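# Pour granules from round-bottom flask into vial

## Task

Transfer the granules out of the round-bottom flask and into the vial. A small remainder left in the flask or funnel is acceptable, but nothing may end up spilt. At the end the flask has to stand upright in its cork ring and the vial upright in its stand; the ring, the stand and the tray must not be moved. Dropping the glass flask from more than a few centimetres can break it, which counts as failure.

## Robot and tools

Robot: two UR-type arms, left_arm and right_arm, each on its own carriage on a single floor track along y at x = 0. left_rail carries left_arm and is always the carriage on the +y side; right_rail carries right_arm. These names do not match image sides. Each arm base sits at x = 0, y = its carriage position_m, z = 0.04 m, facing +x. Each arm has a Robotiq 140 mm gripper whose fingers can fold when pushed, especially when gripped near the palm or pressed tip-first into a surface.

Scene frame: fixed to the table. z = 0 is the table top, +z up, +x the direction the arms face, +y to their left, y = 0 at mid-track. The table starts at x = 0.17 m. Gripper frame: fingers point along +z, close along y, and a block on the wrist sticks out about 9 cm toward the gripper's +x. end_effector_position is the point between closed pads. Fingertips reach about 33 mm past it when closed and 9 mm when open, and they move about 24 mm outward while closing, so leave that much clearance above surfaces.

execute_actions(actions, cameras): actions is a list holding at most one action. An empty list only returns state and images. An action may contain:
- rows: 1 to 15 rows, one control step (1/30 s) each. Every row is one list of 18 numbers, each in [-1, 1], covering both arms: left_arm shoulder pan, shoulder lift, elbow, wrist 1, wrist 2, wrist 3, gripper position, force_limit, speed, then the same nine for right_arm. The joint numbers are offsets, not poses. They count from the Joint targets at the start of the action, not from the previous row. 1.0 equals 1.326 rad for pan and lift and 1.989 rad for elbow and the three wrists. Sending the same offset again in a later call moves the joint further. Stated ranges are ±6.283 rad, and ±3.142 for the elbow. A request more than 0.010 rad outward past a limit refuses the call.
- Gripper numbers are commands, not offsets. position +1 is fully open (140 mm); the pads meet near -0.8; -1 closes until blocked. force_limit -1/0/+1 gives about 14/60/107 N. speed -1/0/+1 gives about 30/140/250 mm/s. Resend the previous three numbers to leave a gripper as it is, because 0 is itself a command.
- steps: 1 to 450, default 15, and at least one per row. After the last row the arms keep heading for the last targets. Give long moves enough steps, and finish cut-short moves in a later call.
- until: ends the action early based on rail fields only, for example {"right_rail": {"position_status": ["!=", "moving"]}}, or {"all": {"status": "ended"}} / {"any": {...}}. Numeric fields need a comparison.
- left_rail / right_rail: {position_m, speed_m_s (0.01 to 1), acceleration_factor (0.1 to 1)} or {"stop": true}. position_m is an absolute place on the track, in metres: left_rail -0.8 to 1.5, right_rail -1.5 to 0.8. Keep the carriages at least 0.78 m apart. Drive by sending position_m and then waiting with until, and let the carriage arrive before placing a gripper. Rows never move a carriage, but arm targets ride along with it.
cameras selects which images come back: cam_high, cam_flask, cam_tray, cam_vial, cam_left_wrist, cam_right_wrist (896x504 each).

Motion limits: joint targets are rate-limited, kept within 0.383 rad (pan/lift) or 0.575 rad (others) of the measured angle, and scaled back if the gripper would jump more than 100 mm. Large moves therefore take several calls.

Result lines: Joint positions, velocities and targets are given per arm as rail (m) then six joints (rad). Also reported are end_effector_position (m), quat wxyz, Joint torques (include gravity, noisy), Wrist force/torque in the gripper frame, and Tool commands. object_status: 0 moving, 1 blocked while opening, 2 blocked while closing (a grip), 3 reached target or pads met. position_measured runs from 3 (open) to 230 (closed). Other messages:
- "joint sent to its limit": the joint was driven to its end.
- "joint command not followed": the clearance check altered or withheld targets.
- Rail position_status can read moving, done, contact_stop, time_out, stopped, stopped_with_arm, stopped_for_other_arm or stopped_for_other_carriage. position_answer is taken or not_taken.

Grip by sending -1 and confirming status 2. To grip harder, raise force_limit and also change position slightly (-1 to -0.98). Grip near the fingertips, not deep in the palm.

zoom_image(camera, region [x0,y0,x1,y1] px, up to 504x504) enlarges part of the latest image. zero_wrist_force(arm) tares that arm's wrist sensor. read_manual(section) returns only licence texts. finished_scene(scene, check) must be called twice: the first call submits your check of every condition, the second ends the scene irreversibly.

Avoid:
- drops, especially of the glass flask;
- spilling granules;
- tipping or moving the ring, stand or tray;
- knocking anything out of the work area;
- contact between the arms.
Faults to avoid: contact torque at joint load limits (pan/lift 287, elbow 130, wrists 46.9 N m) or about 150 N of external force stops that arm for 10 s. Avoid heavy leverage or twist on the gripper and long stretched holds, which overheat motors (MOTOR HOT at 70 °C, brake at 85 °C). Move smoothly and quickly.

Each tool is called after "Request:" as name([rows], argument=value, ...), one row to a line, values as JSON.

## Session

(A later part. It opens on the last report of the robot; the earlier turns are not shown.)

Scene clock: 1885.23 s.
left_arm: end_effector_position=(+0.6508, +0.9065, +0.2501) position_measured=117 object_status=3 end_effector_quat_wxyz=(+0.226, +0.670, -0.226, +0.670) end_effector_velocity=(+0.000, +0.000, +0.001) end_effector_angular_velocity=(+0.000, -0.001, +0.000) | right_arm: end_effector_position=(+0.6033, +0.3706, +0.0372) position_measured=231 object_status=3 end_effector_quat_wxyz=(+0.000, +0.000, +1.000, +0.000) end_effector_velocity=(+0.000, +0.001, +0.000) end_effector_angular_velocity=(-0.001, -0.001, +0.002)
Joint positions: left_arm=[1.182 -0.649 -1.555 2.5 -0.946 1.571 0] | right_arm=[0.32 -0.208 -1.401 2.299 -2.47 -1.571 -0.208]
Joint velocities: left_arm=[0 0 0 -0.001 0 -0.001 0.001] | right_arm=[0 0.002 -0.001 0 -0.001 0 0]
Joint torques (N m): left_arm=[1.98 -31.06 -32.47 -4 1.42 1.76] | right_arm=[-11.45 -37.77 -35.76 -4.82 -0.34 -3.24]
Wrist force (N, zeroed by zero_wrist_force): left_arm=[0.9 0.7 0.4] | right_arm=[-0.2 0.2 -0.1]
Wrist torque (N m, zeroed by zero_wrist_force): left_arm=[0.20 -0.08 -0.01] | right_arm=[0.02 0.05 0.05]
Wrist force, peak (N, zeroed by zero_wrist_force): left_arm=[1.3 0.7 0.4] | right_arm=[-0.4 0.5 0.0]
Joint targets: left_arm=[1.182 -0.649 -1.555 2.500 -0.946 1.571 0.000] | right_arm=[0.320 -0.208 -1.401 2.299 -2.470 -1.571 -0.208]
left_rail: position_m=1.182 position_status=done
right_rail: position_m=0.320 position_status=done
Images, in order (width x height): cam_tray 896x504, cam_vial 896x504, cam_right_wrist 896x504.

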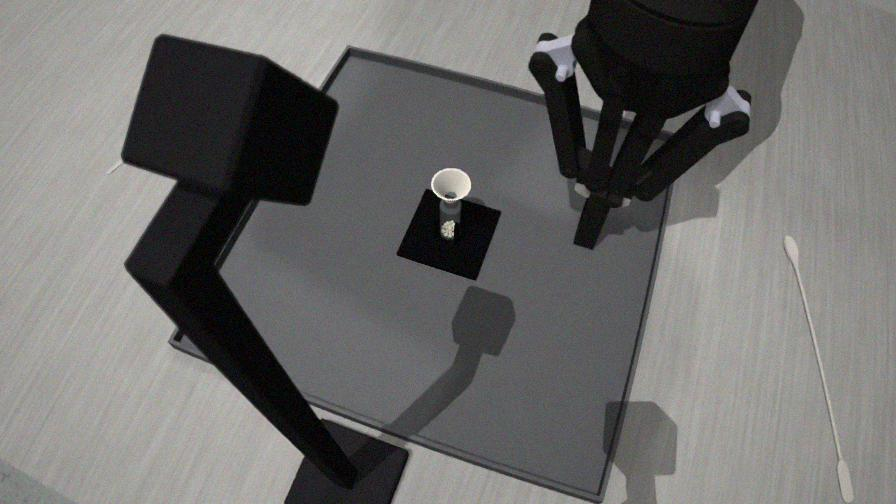

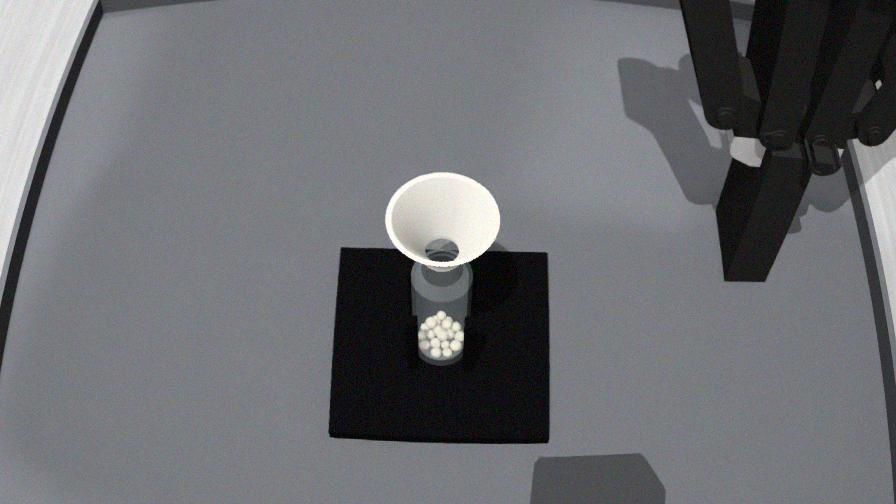

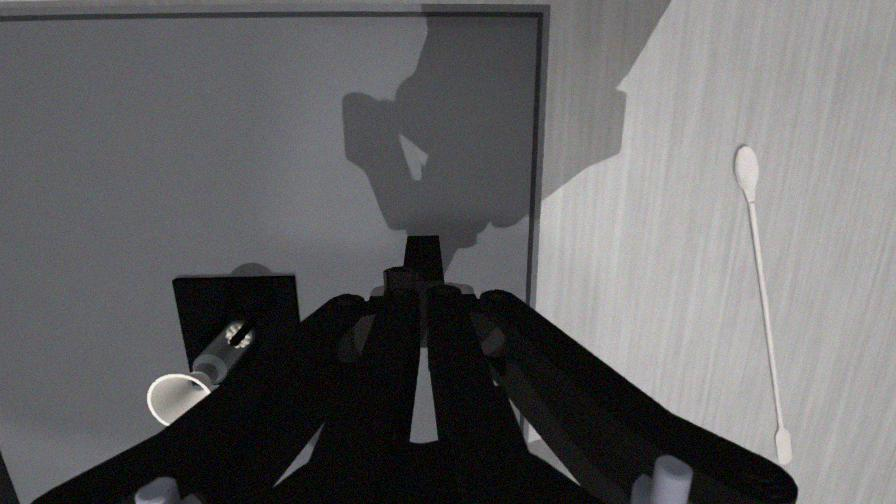

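Request:
execute_actions(actions=[], cameras=["cam_vial", "cam_tray", "cam_right_wrist"])

Scene clock: 1938.33 s.
left_arm: end_effector_position=(+0.6508, +0.9065, +0.2501) position_measured=117 object_status=3 end_effector_quat_wxyz=(+0.226, +0.670, -0.226, +0.670) end_effector_velocity=(+0.000, +0.000, +0.000) end_effector_angular_velocity=(+0.002, -0.001, +0.000) | right_arm: end_effector_position=(+0.6033, +0.3706, +0.0372) position_measured=231 object_status=3 end_effector_quat_wxyz=(+0.000, +0.000, +1.000, +0.000) end_effector_velocity=(+0.000, -0.001, -0.001) end_effector_angular_velocity=(-0.001, +0.001, -0.001)
Joint positions: left_arm=[1.182 -0.649 -1.555 2.5 -0.946 1.571 0] | right_arm=[0.32 -0.208 -1.401 2.299 -2.47 -1.571 -0.208]
Joint velocities: left_arm=[0 0 0 0 0 0 0.002] | right_arm=[0 -0.001 0.002 0 -0.002 -0.001 0]
Joint torques (N m): left_arm=[1.88 -31.32 -36.47 -3.96 1.51 1.75] | right_arm=[-6.84 -36.96 -34.83 -3.6 -0.09 -2.85]
Wrist force (N, zeroed by zero_wrist_force): left_arm=[0.9 0.7 0.3] | right_arm=[0.0 0.0 0.1]
Wrist torque (N m, zeroed by zero_wrist_force): left_arm=[0.21 -0.08 -0.02] | right_arm=[-0.01 0.01 0.05]
Wrist force, peak (N, zeroed by zero_wrist_force): left_arm=[1.5 0.8 -0.1] | right_arm=[-0.4 0.4 -0.5]
Joint targets: left_arm=[1.182 -0.649 -1.555 2.500 -0.946 1.571 0.000] | right_arm=[0.320 -0.208 -1.401 2.299 -2.470 -1.571 -0.208]
Tool commands: left_gripper/position=+0.1 left_gripper/force_limit=+0.0 left_gripper/speed=-0.9 right_gripper/position=-1.0 right_gripper/force_limit=-1.0 right_gripper/speed=-1.0
left_rail: position_m=1.182 position_status=done
right_rail: position_m=0.320 position_status=done
Images, in order (width x height): cam_tray 896x504, cam_vial 896x504, cam_right_wrist 896x504.

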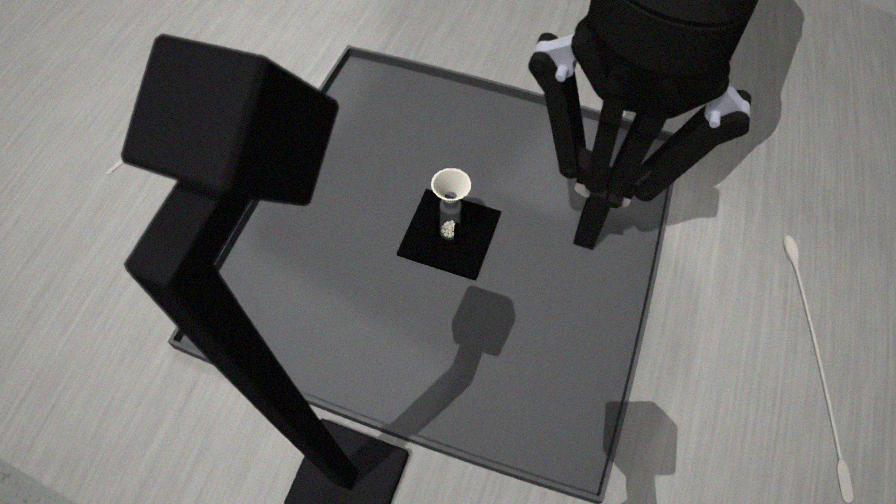

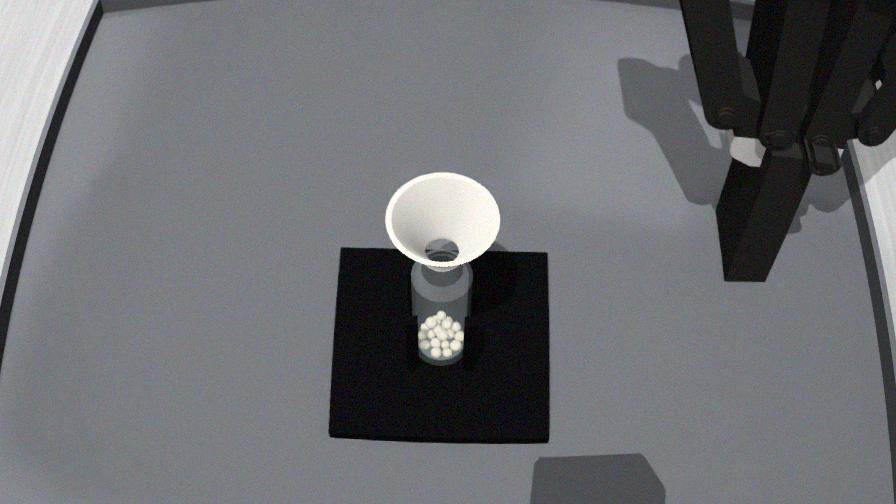

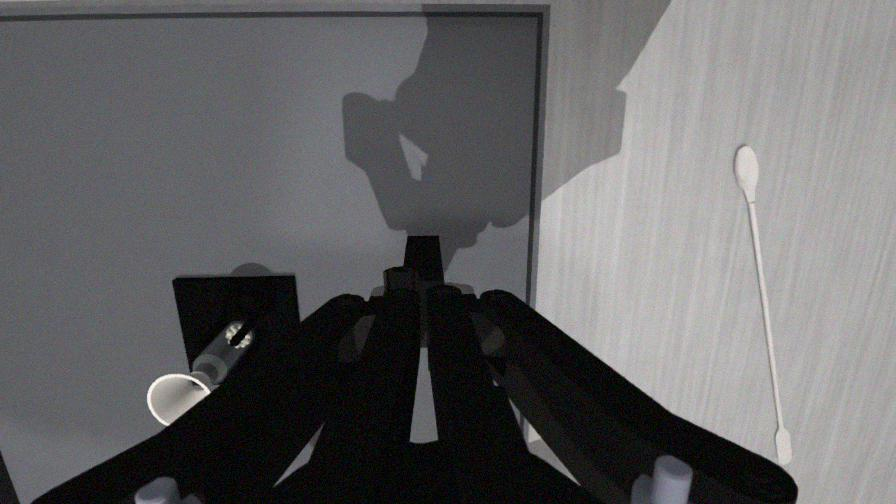

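Request:
execute_actions([
  {"rows":[[0,0,0,0,0,0,0.1,0,-0.9,0,-0.000082,-0.000019,0.000074,0,0,-1,-1,-1],[0,0,0,0,0,0,0.1,0,-0.9,0,-0.000312,-0.000074,0.000282,0,0,-1,-1,-1],[0,0,0,0,0,0,0.1,0,-0.9,0,-0.000668,-0.000158,0.000604,0,0,-1,-1,-1],[0,0,0,0,0,0,0.1,0,-0.9,0,-0.001126,-0.000267,0.001018,0,0,-1,-1,-1],[0,0,0,0,0,0,0.1,0,-0.9,0,-0.001664,-0.000395,0.001505,0,0,-1,-1,-1],[0,0,0,0,0,0,0.1,0,-0.9,0,-0.00226,-0.000536,0.002043,0,0,-1,-1,-1],[0,0,0,0,0,0,0.1,0,-0.9,0,-0.002889,-0.000685,0.002612,0,0,-1,-1,-1],[0,0,0,0,0,0,0.1,0,-0.9,0,-0.003531,-0.000838,0.003192,0,0,-1,-1,-1],[0,0,0,0,0,0,0.1,0,-0.9,0,-0.00416,-0.000987,0.003761,0,0,-1,-1,-1],[0,0,0,0,0,0,0.1,0,-0.9,0,-0.004756,-0.001128,0.004299,0,0,-1,-1,-1],[0,0,0,0,0,0,0.1,0,-0.9,0,-0.005294,-0.001256,0.004785,0,0,-1,-1,-1],[0,0,0,0,0,0,0.1,0,-0.9,0,-0.005752,-0.001365,0.0052,0,0,-1,-1,-1],[0,0,0,0,0,0,0.1,0,-0.9,0,-0.006108,-0.001449,0.005521,0,0,-1,-1,-1],[0,0,0,0,0,0,0.1,0,-0.9,0,-0.006338,-0.001504,0.00573,0,0,-1,-1,-1],[0,0,0,0,0,0,0.1,0,-0.9,0,-0.00642,-0.001523,0.005803,0,0,-1,-1,-1]],"steps":20},
], cameras=["cam_vial", "cam_tray", "cam_right_wrist"])

Scene clock: 1964.57 s.
left_arm: end_effector_position=(+0.6508, +0.9065, +0.2501) position_measured=117 object_status=3 end_effector_quat_wxyz=(+0.226, +0.670, -0.226, +0.670) end_effector_velocity=(+0.000, +0.000, +0.000) end_effector_angular_velocity=(+0.000, +0.000, +0.001) | right_arm: end_effector_position=(+0.6033, +0.3706, +0.0421) position_measured=231 object_status=3 end_effector_quat_wxyz=(+0.000, +0.000, +1.000, +0.000) end_effector_velocity=(-0.001, -0.001, +0.000) end_effector_angular_velocity=(+0.000, +0.000, -0.002)
Joint positions: left_arm=[1.182 -0.649 -1.555 2.5 -0.946 1.571 0] | right_arm=[0.32 -0.208 -1.41 2.296 -2.458 -1.571 -0.208]
Joint velocities: left_arm=[0 0 0 0 0 -0.001 0] | right_arm=[0 -0.002 -0.002 0.001 0 0 0]
Joint torques (N m): left_arm=[0.77 -30.77 -36.48 -4.17 1.79 1.63] | right_arm=[-3.18 -60.73 -38.79 -3.01 -0.26 -3.2]
Wrist force (N, zeroed by zero_wrist_force): left_arm=[0.8 0.1 0.2] | right_arm=[-0.1 -0.2 -0.1]
Wrist torque (N m, zeroed by zero_wrist_force): left_arm=[0.08 -0.07 -0.01] | right_arm=[-0.06 0.02 0.06]
Wrist force, peak (N, zeroed by zero_wrist_force): left_arm=[1.2 0.8 0.2] | right_arm=[-0.2 0.3 -0.6]
Joint targets: left_arm=[1.182 -0.649 -1.555 2.500 -0.946 1.571 0.000] | right_arm=[0.320 -0.208 -1.410 2.296 -2.458 -1.571 -0.208]
left_rail: position_m=1.182 position_status=done
right_rail: position_m=0.320 position_status=done
Images, in order (width x height): cam_tray 896x504, cam_vial 896x504, cam_right_wrist 896x504.

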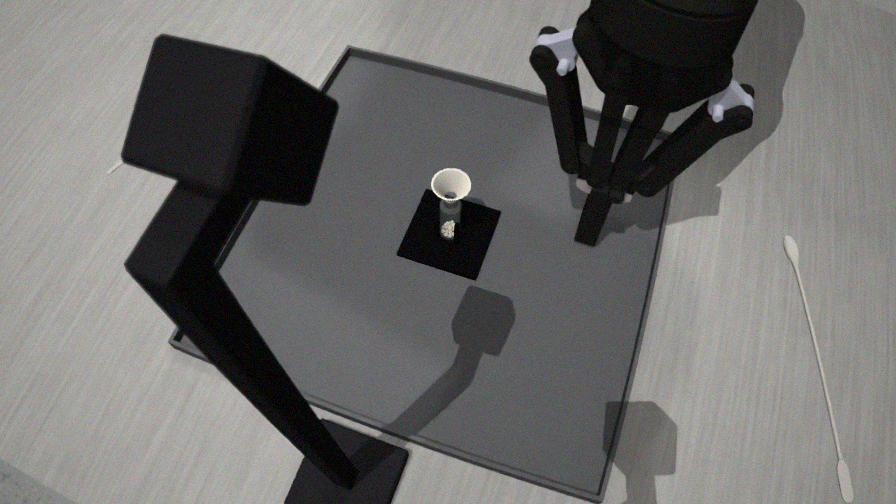

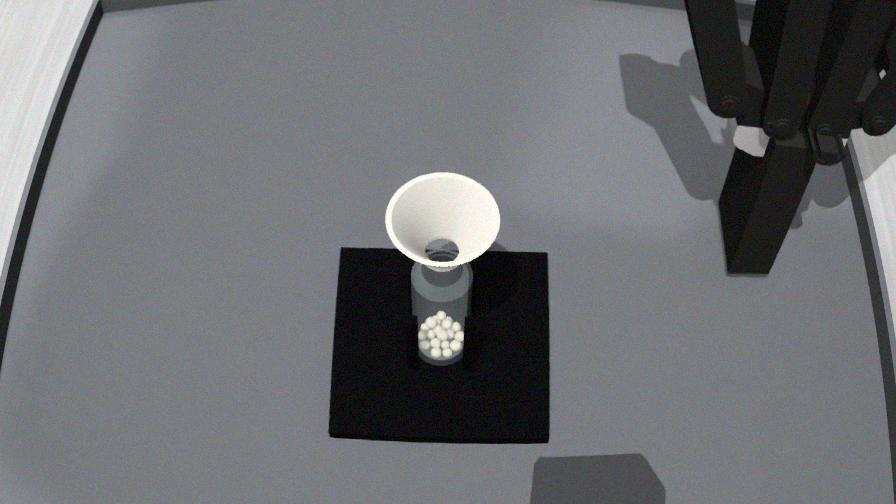

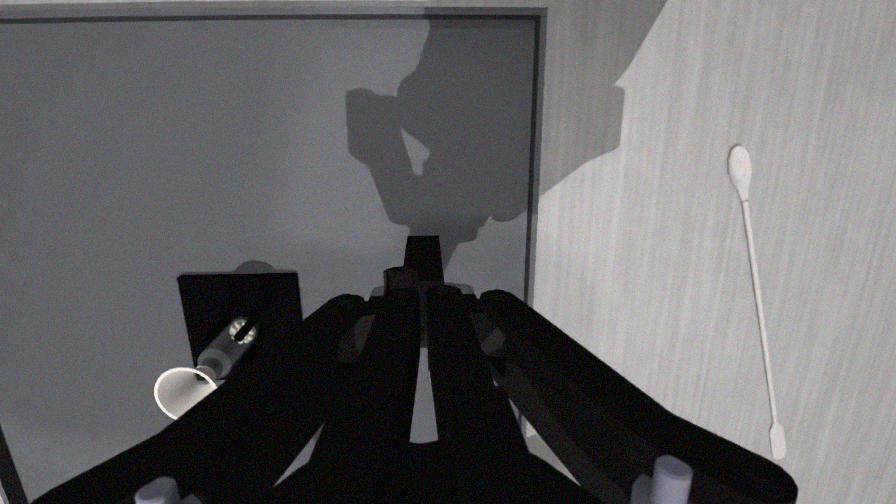

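Request:
zoom_image(camera="cam_vial", region=[640, 190, 860, 320])

Request:
zoom_image(camera="cam_tray", region=[530, 170, 670, 280])

Scaled by 2.291 from the camera's 896x504 image, which has a finer 1280x720 frame.

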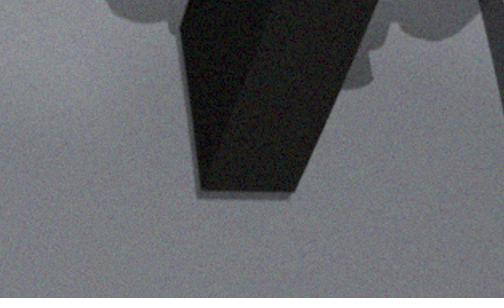

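Scaled by 3.600 from the camera's 896x504 image, which has a finer 1280x720 frame.

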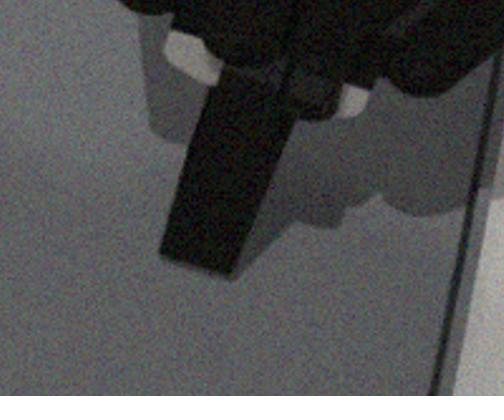

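Request:
zoom_image(camera="cam_right_wrist", region=[340, 200, 520, 340])

Request:
zoom_image(camera="cam_right_wrist", region=[330, 310, 520, 460])

Scaled by 2.800 from the camera's 896x504 image, which has a finer 1280x720 frame.

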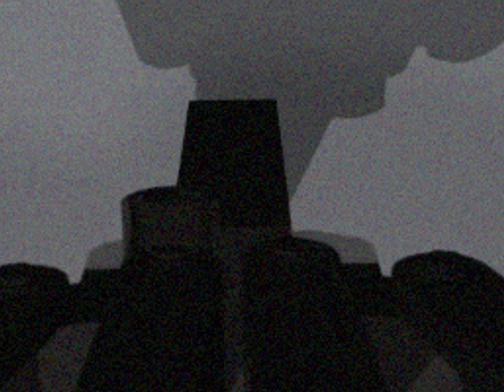

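Scaled by 2.653 from the camera's 896x504 image, which has a finer 1280x720 frame.

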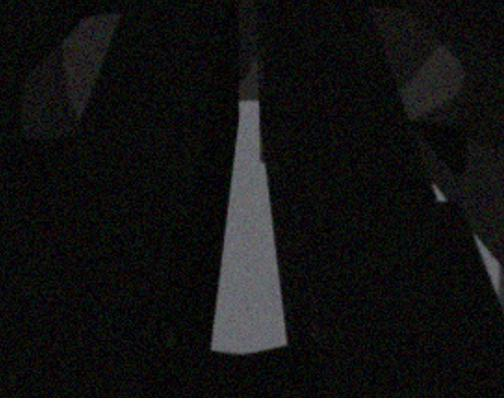

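Request:
execute_actions([
  {"rows":[[0,0,0,0,0,0,0.1,0,-0.9,0,-0.000393,-0.000106,0.000368,0,0,-1,-1,-1],[0,0,0,0,0,0,0.1,0,-0.9,0,-0.0015,-0.000404,0.001404,0,0,-1,-1,-1],[0,0,0,0,0,0,0.1,0,-0.9,0,-0.00321,-0.000864,0.003004,0,0,-1,-1,-1],[0,0,0,0,0,0,0.1,0,-0.9,0,-0.005414,-0.001458,0.005067,0,0,-1,-1,-1],[0,0,0,0,0,0,0.1,0,-0.9,0,-0.008002,-0.002155,0.00749,0,0,-1,-1,-1],[0,0,0,0,0,0,0.1,0,-0.9,0,-0.010864,-0.002926,0.010169,0,0,-1,-1,-1],[0,0,0,0,0,0,0.1,0,-0.9,0,-0.013891,-0.003741,0.013002,0,0,-1,-1,-1],[0,0,0,0,0,0,0.1,0,-0.9,0,-0.016974,-0.004571,0.015887,0,0,-1,-1,-1],[0,0,0,0,0,0,0.1,0,-0.9,0,-0.020001,-0.005386,0.01872,0,0,-1,-1,-1],[0,0,0,0,0,0,0.1,0,-0.9,0,-0.022863,-0.006156,0.021399,0,0,-1,-1,-1],[0,0,0,0,0,0,0.1,0,-0.9,0,-0.025451,-0.006853,0.023822,0,0,-1,-1,-1],[0,0,0,0,0,0,0.1,0,-0.9,0,-0.027655,-0.007447,0.025885,0,0,-1,-1,-1],[0,0,0,0,0,0,0.1,0,-0.9,0,-0.029365,-0.007907,0.027485,0,0,-1,-1,-1],[0,0,0,0,0,0,0.1,0,-0.9,0,-0.030472,-0.008205,0.028521,0,0,-1,-1,-1],[0,0,0,0,0,0,0.1,0,-0.9,0,-0.030865,-0.008311,0.028889,0,0,-1,-1,-1]],"steps":20},
], cameras=["cam_vial", "cam_tray", "cam_right_wrist", "cam_high"])

Scene clock: 1987.13 s.
left_arm: end_effector_position=(+0.6508, +0.9065, +0.2501) position_measured=117 object_status=3 end_effector_quat_wxyz=(+0.226, +0.670, -0.226, +0.670) end_effector_velocity=(+0.000, +0.000, -0.001) end_effector_angular_velocity=(+0.000, +0.001, -0.001) | right_arm: end_effector_position=(+0.6033, +0.3706, +0.0670) position_measured=231 object_status=3 end_effector_quat_wxyz=(+0.000, +0.000, +1.000, +0.000) end_effector_velocity=(-0.002, +0.001, +0.000) end_effector_angular_velocity=(+0.001, +0.003, +0.000)
Joint positions: left_arm=[1.182 -0.649 -1.555 2.5 -0.946 1.571 0] | right_arm=[0.32 -0.208 -1.45 2.28 -2.401 -1.571 -0.208]
Joint velocities: left_arm=[0 -0.001 0 0.001 0 0 -0.001] | right_arm=[0 0 -0.002 0.002 0.004 0 0]
Joint torques (N m): left_arm=[0.6 -30.77 -36.66 -3.96 1.84 1.52] | right_arm=[-3.8 -60.53 -42.17 -2.31 -0.14 -2.96]
Wrist force (N, zeroed by zero_wrist_force): left_arm=[0.5 0.8 -0.1] | right_arm=[0.0 0.3 -0.3]
Wrist torque (N m, zeroed by zero_wrist_force): left_arm=[0.24 0.00 -0.01] | right_arm=[0.06 0.00 0.05]
Wrist force, peak (N, zeroed by zero_wrist_force): left_arm=[1.2 0.9 0.0] | right_arm=[-0.2 0.3 -1.0]
Joint targets: left_arm=[1.182 -0.649 -1.555 2.500 -0.946 1.571 0.000] | right_arm=[0.320 -0.208 -1.451 2.280 -2.401 -1.571 -0.208]
left_rail: position_m=1.182 position_status=done
right_rail: position_m=0.320 position_status=done
Images, in order (width x height): cam_high 896x504, cam_tray 896x504, cam_vial 896x504, cam_right_wrist 896x504.

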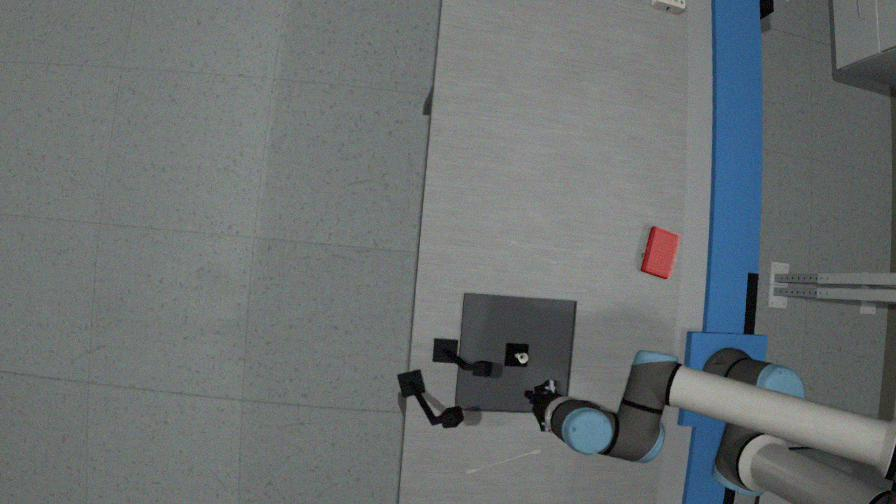

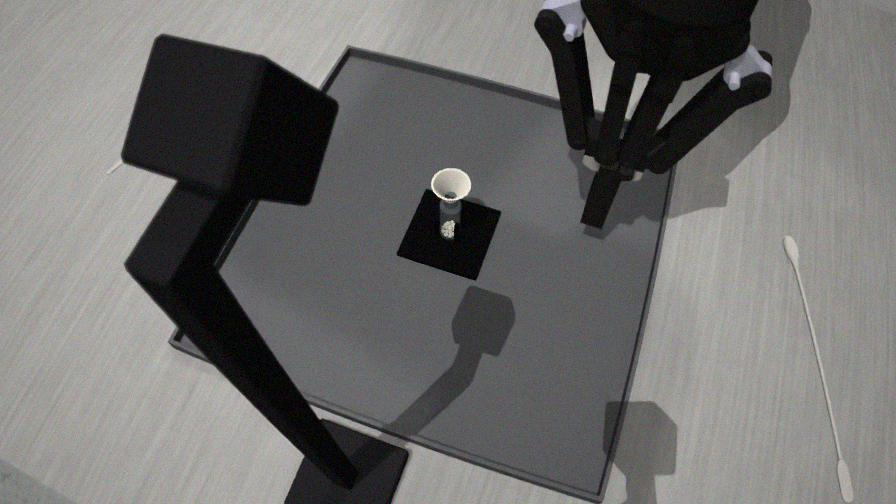

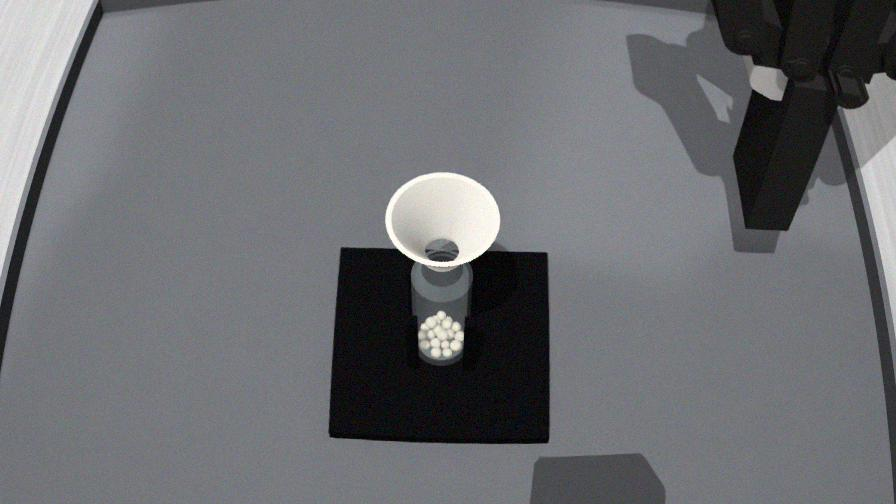

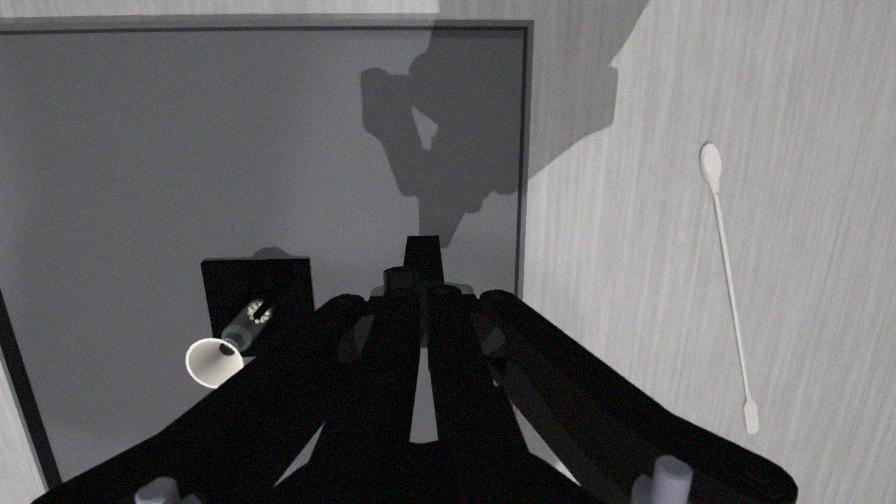

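Request:
zoom_image(camera="cam_vial", region=[600, 40, 896, 320])

Request:
zoom_image(camera="cam_right_wrist", region=[420, 400, 620, 504])

Request:
zoom_image(camera="cam_tray", region=[500, 100, 700, 300])

Scaled by 1.703 from the camera's 896x504 image, which has a finer 1280x720 frame.

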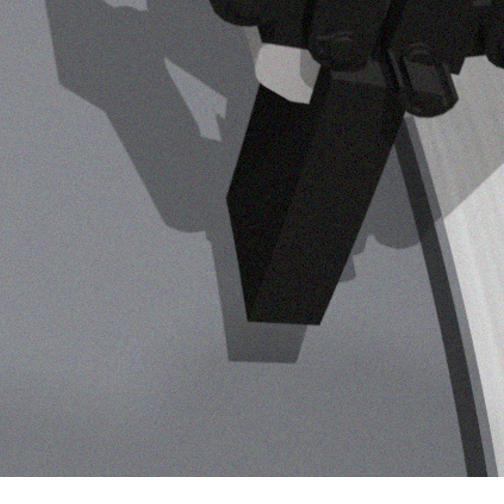

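Scaled by 2.520 from the camera's 896x504 image, which has a finer 1280x720 frame.

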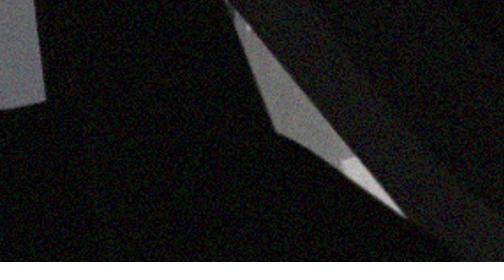

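Scaled by 2.520 from the camera's 896x504 image, which has a finer 1280x720 frame.

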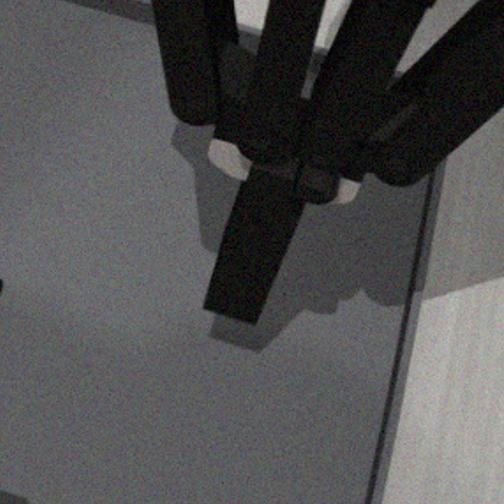

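Request:
zoom_image(camera="cam_tray", region=[330, 40, 560, 170])

Request:
zoom_image(camera="cam_tray", region=[480, 230, 700, 400])

Request:
zoom_image(camera="cam_tray", region=[420, 360, 640, 504])

Request:
zoom_image(camera="cam_tray", region=[230, 230, 470, 430])

Scaled by 2.191 from the camera's 896x504 image, which has a finer 1280x720 frame.

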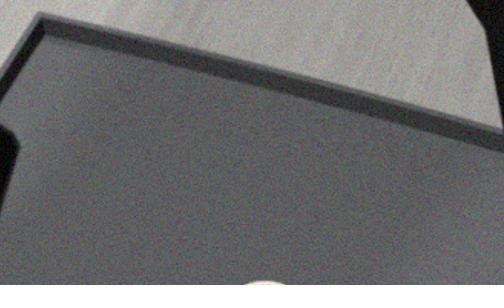

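Scaled by 2.291 from the camera's 896x504 image, which has a finer 1280x720 frame.

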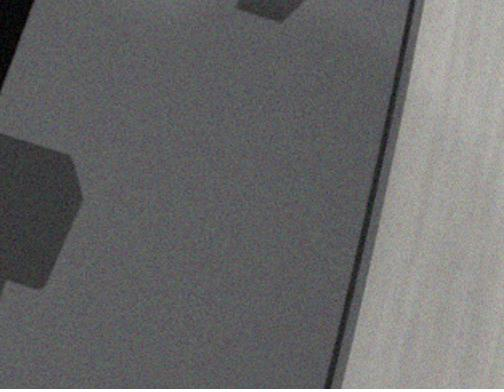

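Scaled by 2.291 from the camera's 896x504 image, which has a finer 1280x720 frame.

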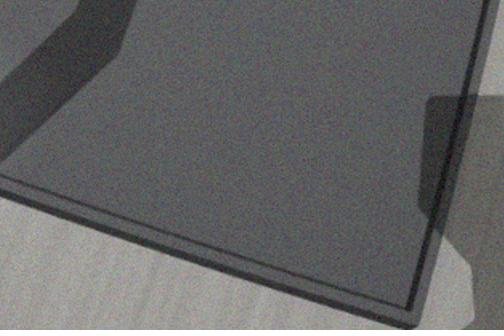

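Scaled by 2.100 from the camera's 896x504 image, which has a finer 1280x720 frame.

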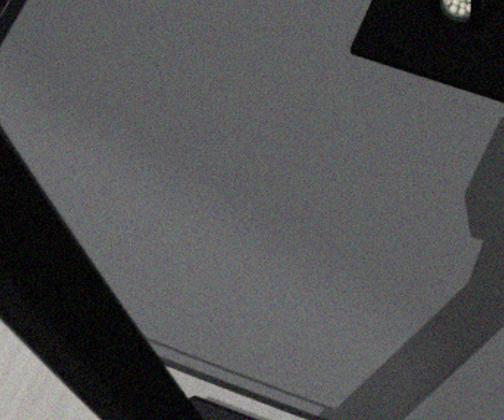

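Request:
zoom_image(camera="cam_right_wrist", region=[0, 0, 280, 250])

Request:
zoom_image(camera="cam_right_wrist", region=[260, 0, 560, 260])

Request:
zoom_image(camera="cam_right_wrist", region=[340, 200, 520, 340])

Scaled by 1.800 from the camera's 896x504 image, which has a finer 1280x720 frame.

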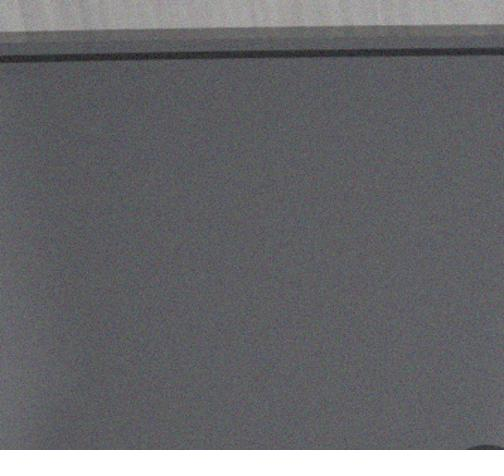

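Scaled by 1.680 from the camera's 896x504 image, which has a finer 1280x720 frame.

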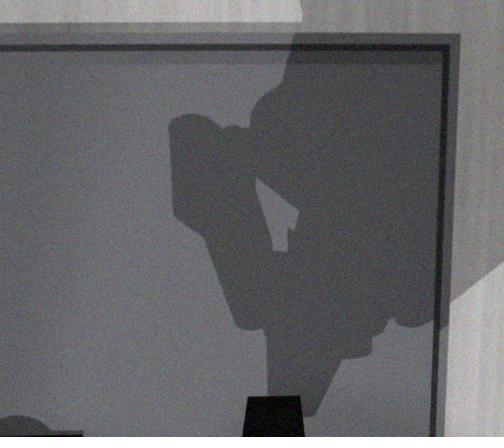

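Scaled by 2.800 from the camera's 896x504 image, which has a finer 1280x720 frame.

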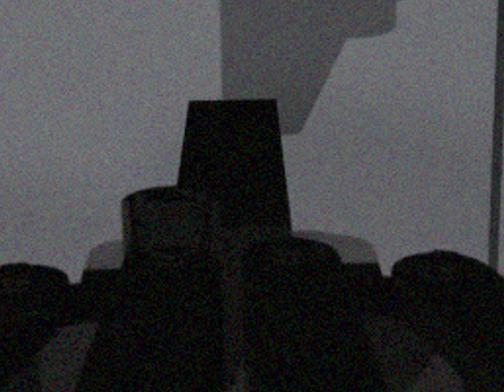

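Request:
execute_actions([
  {"rows":[[0,0,0,0,0,0,0.1,0,-0.9,0,-0.000745,-0.000267,0.000763,0,0,-1,-1,-1],[0,0,0,0,0,0,0.1,0,-0.9,0,-0.002841,-0.001017,0.002911,0,0,-1,-1,-1],[0,0,0,0,0,0,0.1,0,-0.9,0,-0.006081,-0.002177,0.006231,0,0,-1,-1,-1],[0,0,0,0,0,0,0.1,0,-0.9,0,-0.010257,-0.003671,0.010509,0,0,-1,-1,-1],[0,0,0,0,0,0,0.1,0,-0.9,0,-0.01516,-0.005427,0.015533,0,0,-1,-1,-1],[0,0,0,0,0,0,0.1,0,-0.9,0,-0.020583,-0.007368,0.02109,0,0,-1,-1,-1],[0,0,0,0,0,0,0.1,0,-0.9,0,-0.026318,-0.00942,0.026965,0,0,-1,-1,-1],[0,0,0,0,0,0,0.1,0,-0.9,0,-0.032157,-0.011511,0.032949,0,0,-1,-1,-1],[0,0,0,0,0,0,0.1,0,-0.9,0,-0.037892,-0.013563,0.038824,0,0,-1,-1,-1],[0,0,0,0,0,0,0.1,0,-0.9,0,-0.043315,-0.015504,0.044381,0,0,-1,-1,-1],[0,0,0,0,0,0,0.1,0,-0.9,0,-0.048218,-0.01726,0.049405,0,0,-1,-1,-1],[0,0,0,0,0,0,0.1,0,-0.9,0,-0.052394,-0.018754,0.053683,0,0,-1,-1,-1],[0,0,0,0,0,0,0.1,0,-0.9,0,-0.055633,-0.019914,0.057002,0,0,-1,-1,-1],[0,0,0,0,0,0,0.1,0,-0.9,0,-0.05773,-0.020664,0.059151,0,0,-1,-1,-1],[0,0,0,0,0,0,0.1,0,-0.9,0,-0.058475,-0.020931,0.059914,0,0,-1,-1,-1]],"steps":20},
], cameras=["cam_vial"])

Scene clock: 2107.10 s.
left_arm: end_effector_position=(+0.6508, +0.9065, +0.2501) position_measured=117 object_status=3 end_effector_quat_wxyz=(+0.226, +0.670, -0.226, +0.670) end_effector_velocity=(+0.000, +0.000, +0.000) end_effector_angular_velocity=(+0.001, +0.000, -0.001) | right_arm: end_effector_position=(+0.6033, +0.3706, +0.1197) position_measured=231 object_status=3 end_effector_quat_wxyz=(+0.000, +0.000, +1.000, +0.000) end_effector_velocity=(+0.000, +0.001, +0.001) end_effector_angular_velocity=(+0.000, +0.001, +0.001)
Joint positions: left_arm=[1.182 -0.649 -1.555 2.5 -0.946 1.571 0] | right_arm=[0.32 -0.208 -1.528 2.238 -2.282 -1.571 -0.208]
Joint velocities: left_arm=[0 0 0 0 0 0 0.001] | right_arm=[0 0.001 -0.001 -0.001 0.003 0 0]
Joint torques (N m): left_arm=[0.78 -30.77 -35.17 -4.09 1.89 1.46] | right_arm=[-1.89 -58.82 -44.23 -2.93 -0.37 -2.67]
Wrist force (N, zeroed by zero_wrist_force): left_arm=[1.0 0.7 0.1] | right_arm=[-0.1 0.2 -0.6]
Wrist torque (N m, zeroed by zero_wrist_force): left_arm=[0.22 -0.10 -0.01] | right_arm=[0.06 0.00 0.06]
Wrist force, peak (N, zeroed by zero_wrist_force): left_arm=[1.1 1.1 -0.3] | right_arm=[0.2 -0.1 -1.6]
Joint targets: left_arm=[1.182 -0.649 -1.555 2.500 -0.946 1.571 0.000] | right_arm=[0.320 -0.208 -1.528 2.238 -2.281 -1.571 -0.208]
left_rail: position_m=1.182 position_status=done
right_rail: position_m=0.320 position_status=done
Images, in order (width x height): cam_vial 896x504.

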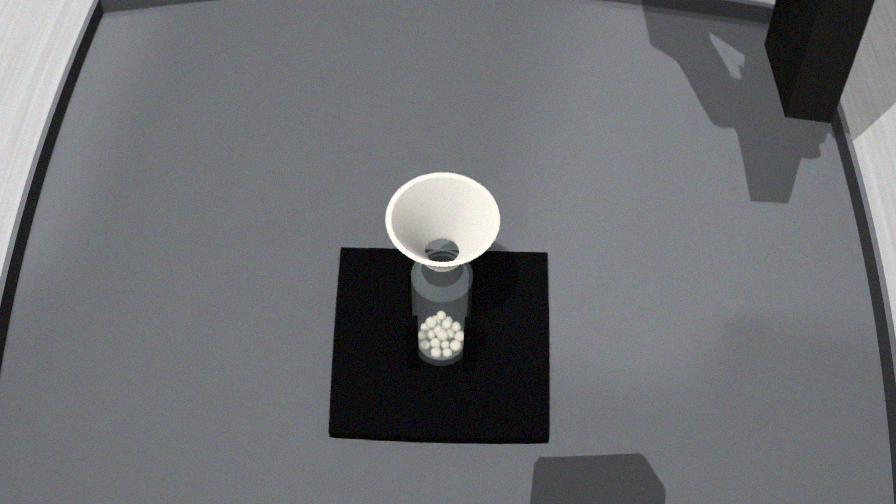

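Request:
zoom_image(camera="cam_vial", region=[640, 60, 896, 320])

Scaled by 1.938 from the camera's 896x504 image, which has a finer 1280x720 frame.

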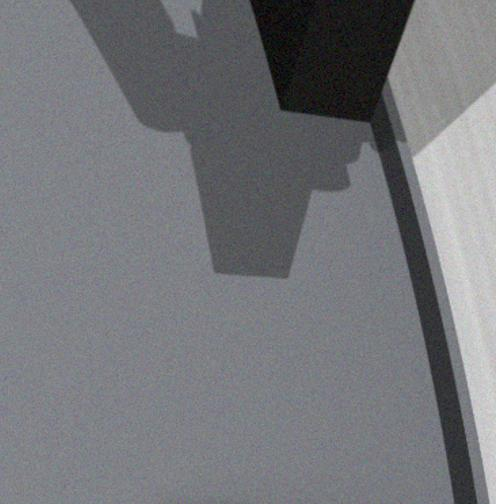

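Request:
execute_actions([
  {"rows":[[0,0,0,0,0,0,0.1,0,-0.9,-0.001351,0.000545,-0.0004,0.000036,0,-0.0009,-1,-1,-1],[0,0,0,0,0,0,0.1,0,-0.9,-0.005152,0.002079,-0.001525,0.000139,0,-0.003434,-1,-1,-1],[0,0,0,0,0,0,0.1,0,-0.9,-0.011026,0.004449,-0.003264,0.000298,0,-0.007351,-1,-1,-1],[0,0,0,0,0,0,0.1,0,-0.9,-0.018596,0.007504,-0.005504,0.000502,0,-0.012397,-1,-1,-1],[0,0,0,0,0,0,0.1,0,-0.9,-0.027487,0.011091,-0.008136,0.000742,0,-0.018325,-1,-1,-1],[0,0,0,0,0,0,0.1,0,-0.9,-0.037319,0.015059,-0.011046,0.001007,0,-0.02488,-1,-1,-1],[0,0,0,0,0,0,0.1,0,-0.9,-0.047717,0.019254,-0.014124,0.001288,0,-0.031812,-1,-1,-1],[0,0,0,0,0,0,0.1,0,-0.9,-0.058304,0.023526,-0.017258,0.001574,0,-0.038869,-1,-1,-1],[0,0,0,0,0,0,0.1,0,-0.9,-0.068702,0.027721,-0.020336,0.001855,0,-0.045801,-1,-1,-1],[0,0,0,0,0,0,0.1,0,-0.9,-0.078534,0.031689,-0.023246,0.00212,0,-0.052356,-1,-1,-1],[0,0,0,0,0,0,0.1,0,-0.9,-0.087425,0.035276,-0.025878,0.00236,0,-0.058284,-1,-1,-1],[0,0,0,0,0,0,0.1,0,-0.9,-0.094995,0.038331,-0.028118,0.002564,0,-0.06333,-1,-1,-1],[0,0,0,0,0,0,0.1,0,-0.9,-0.100868,0.040701,-0.029857,0.002723,0,-0.067246,-1,-1,-1],[0,0,0,0,0,0,0.1,0,-0.9,-0.10467,0.042235,-0.030982,0.002826,0,-0.069781,-1,-1,-1],[0,0,0,0,0,0,0.1,0,-0.9,-0.106021,0.04278,-0.031382,0.002862,0,-0.070681,-1,-1,-1]],"steps":22},
], cameras=["cam_vial", "cam_tray", "cam_right_wrist"])

Scene clock: 2125.17 s.
left_arm: end_effector_position=(+0.6508, +0.9065, +0.2501) position_measured=117 object_status=3 end_effector_quat_wxyz=(+0.226, +0.670, -0.226, +0.670) end_effector_velocity=(+0.000, -0.001, +0.000) end_effector_angular_velocity=(+0.000, +0.000, -0.002) | right_arm: end_effector_position=(+0.6389, +0.2734, +0.1199) position_measured=231 object_status=3 end_effector_quat_wxyz=(+0.000, +0.000, +1.000, +0.000) end_effector_velocity=(+0.001, -0.003, +0.000) end_effector_angular_velocity=(+0.000, +0.000, -0.001)
Joint positions: left_arm=[1.182 -0.649 -1.555 2.5 -0.946 1.571 0] | right_arm=[0.32 -0.348 -1.472 2.176 -2.276 -1.571 -0.348]
Joint velocities: left_arm=[0 -0.001 0 -0.001 0 0.001 0] | right_arm=[0 -0.004 0.002 -0.002 0 0 -0.003]
Joint torques (N m): left_arm=[1.95 -31.62 -34.89 -4.02 1.98 1.21] | right_arm=[-15 -34.99 -44.09 -2.83 -0.59 -3.3]
Wrist force (N, zeroed by zero_wrist_force): left_arm=[0.5 0.2 0.0] | right_arm=[0.2 0.1 -0.7]
Wrist torque (N m, zeroed by zero_wrist_force): left_arm=[0.10 0.00 -0.01] | right_arm=[0.05 -0.07 0.06]
Wrist force, peak (N, zeroed by zero_wrist_force): left_arm=[0.9 1.0 -0.5] | right_arm=[1.1 2.1 -0.6]
Joint targets: left_arm=[1.182 -0.649 -1.555 2.500 -0.946 1.571 0.000] | right_arm=[0.320 -0.349 -1.471 2.175 -2.276 -1.571 -0.349]
left_rail: position_m=1.182 position_status=done
right_rail: position_m=0.320 position_status=done
Images, in order (width x height): cam_tray 896x504, cam_vial 896x504, cam_right_wrist 896x504.

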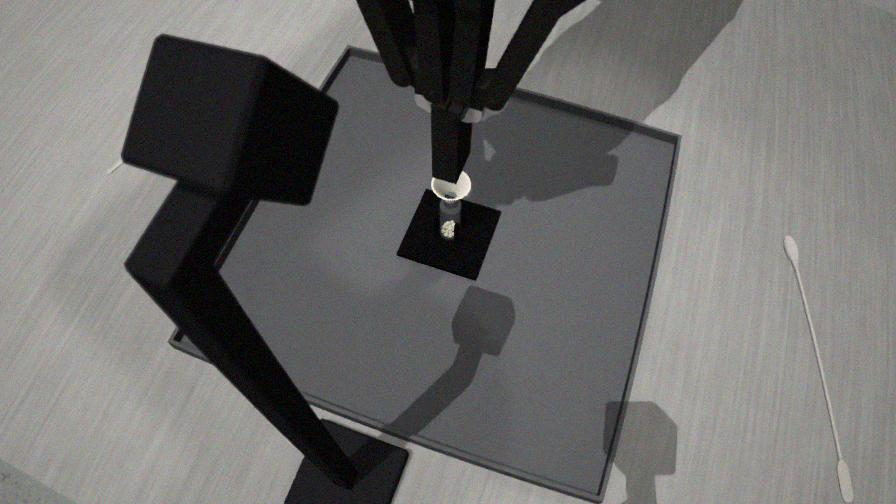

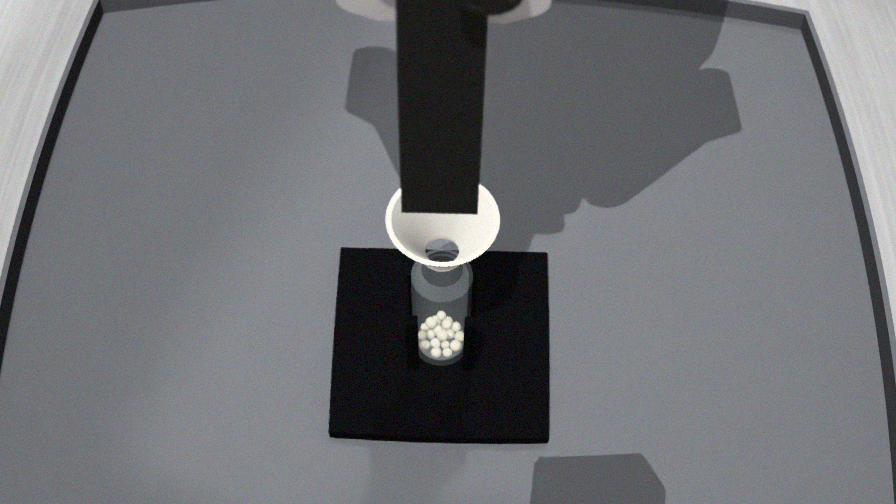

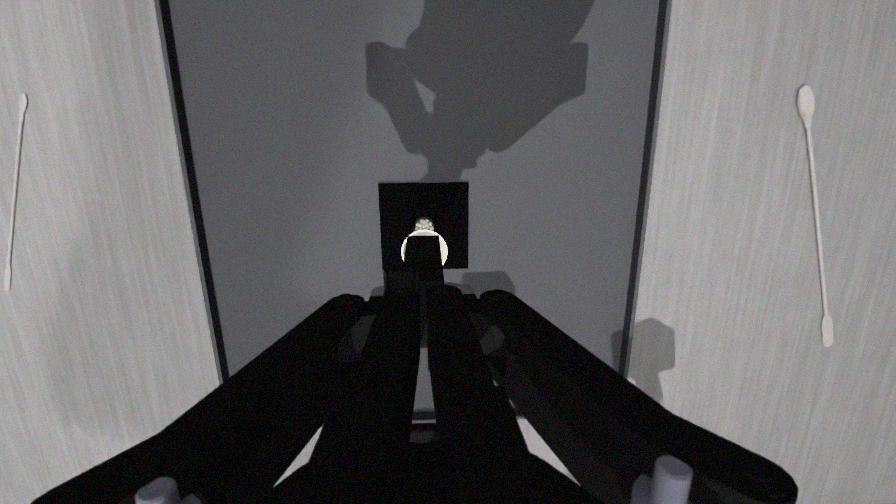

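Request:
zoom_image(camera="cam_vial", region=[370, 120, 520, 290])

Request:
zoom_image(camera="cam_tray", region=[400, 90, 520, 280])

Request:
zoom_image(camera="cam_right_wrist", region=[370, 170, 480, 300])

Scaled by 2.965 from the camera's 896x504 image, which has a finer 1280x720 frame.

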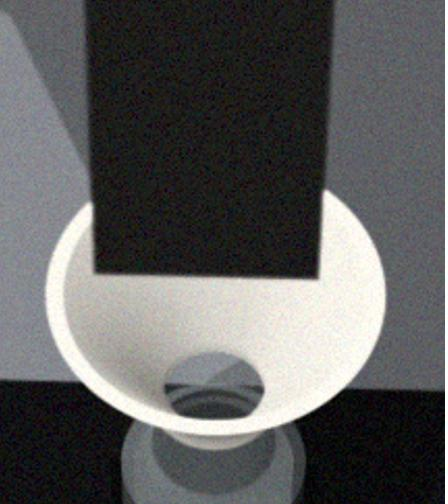

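Scaled by 2.653 from the camera's 896x504 image, which has a finer 1280x720 frame.

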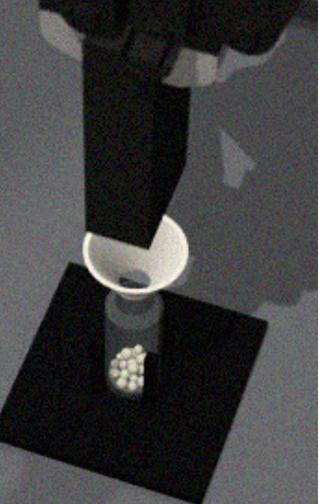

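Scaled by 3.877 from the camera's 896x504 image, which has a finer 1280x720 frame.

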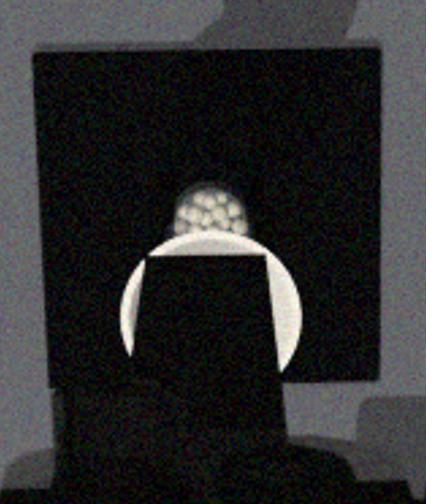

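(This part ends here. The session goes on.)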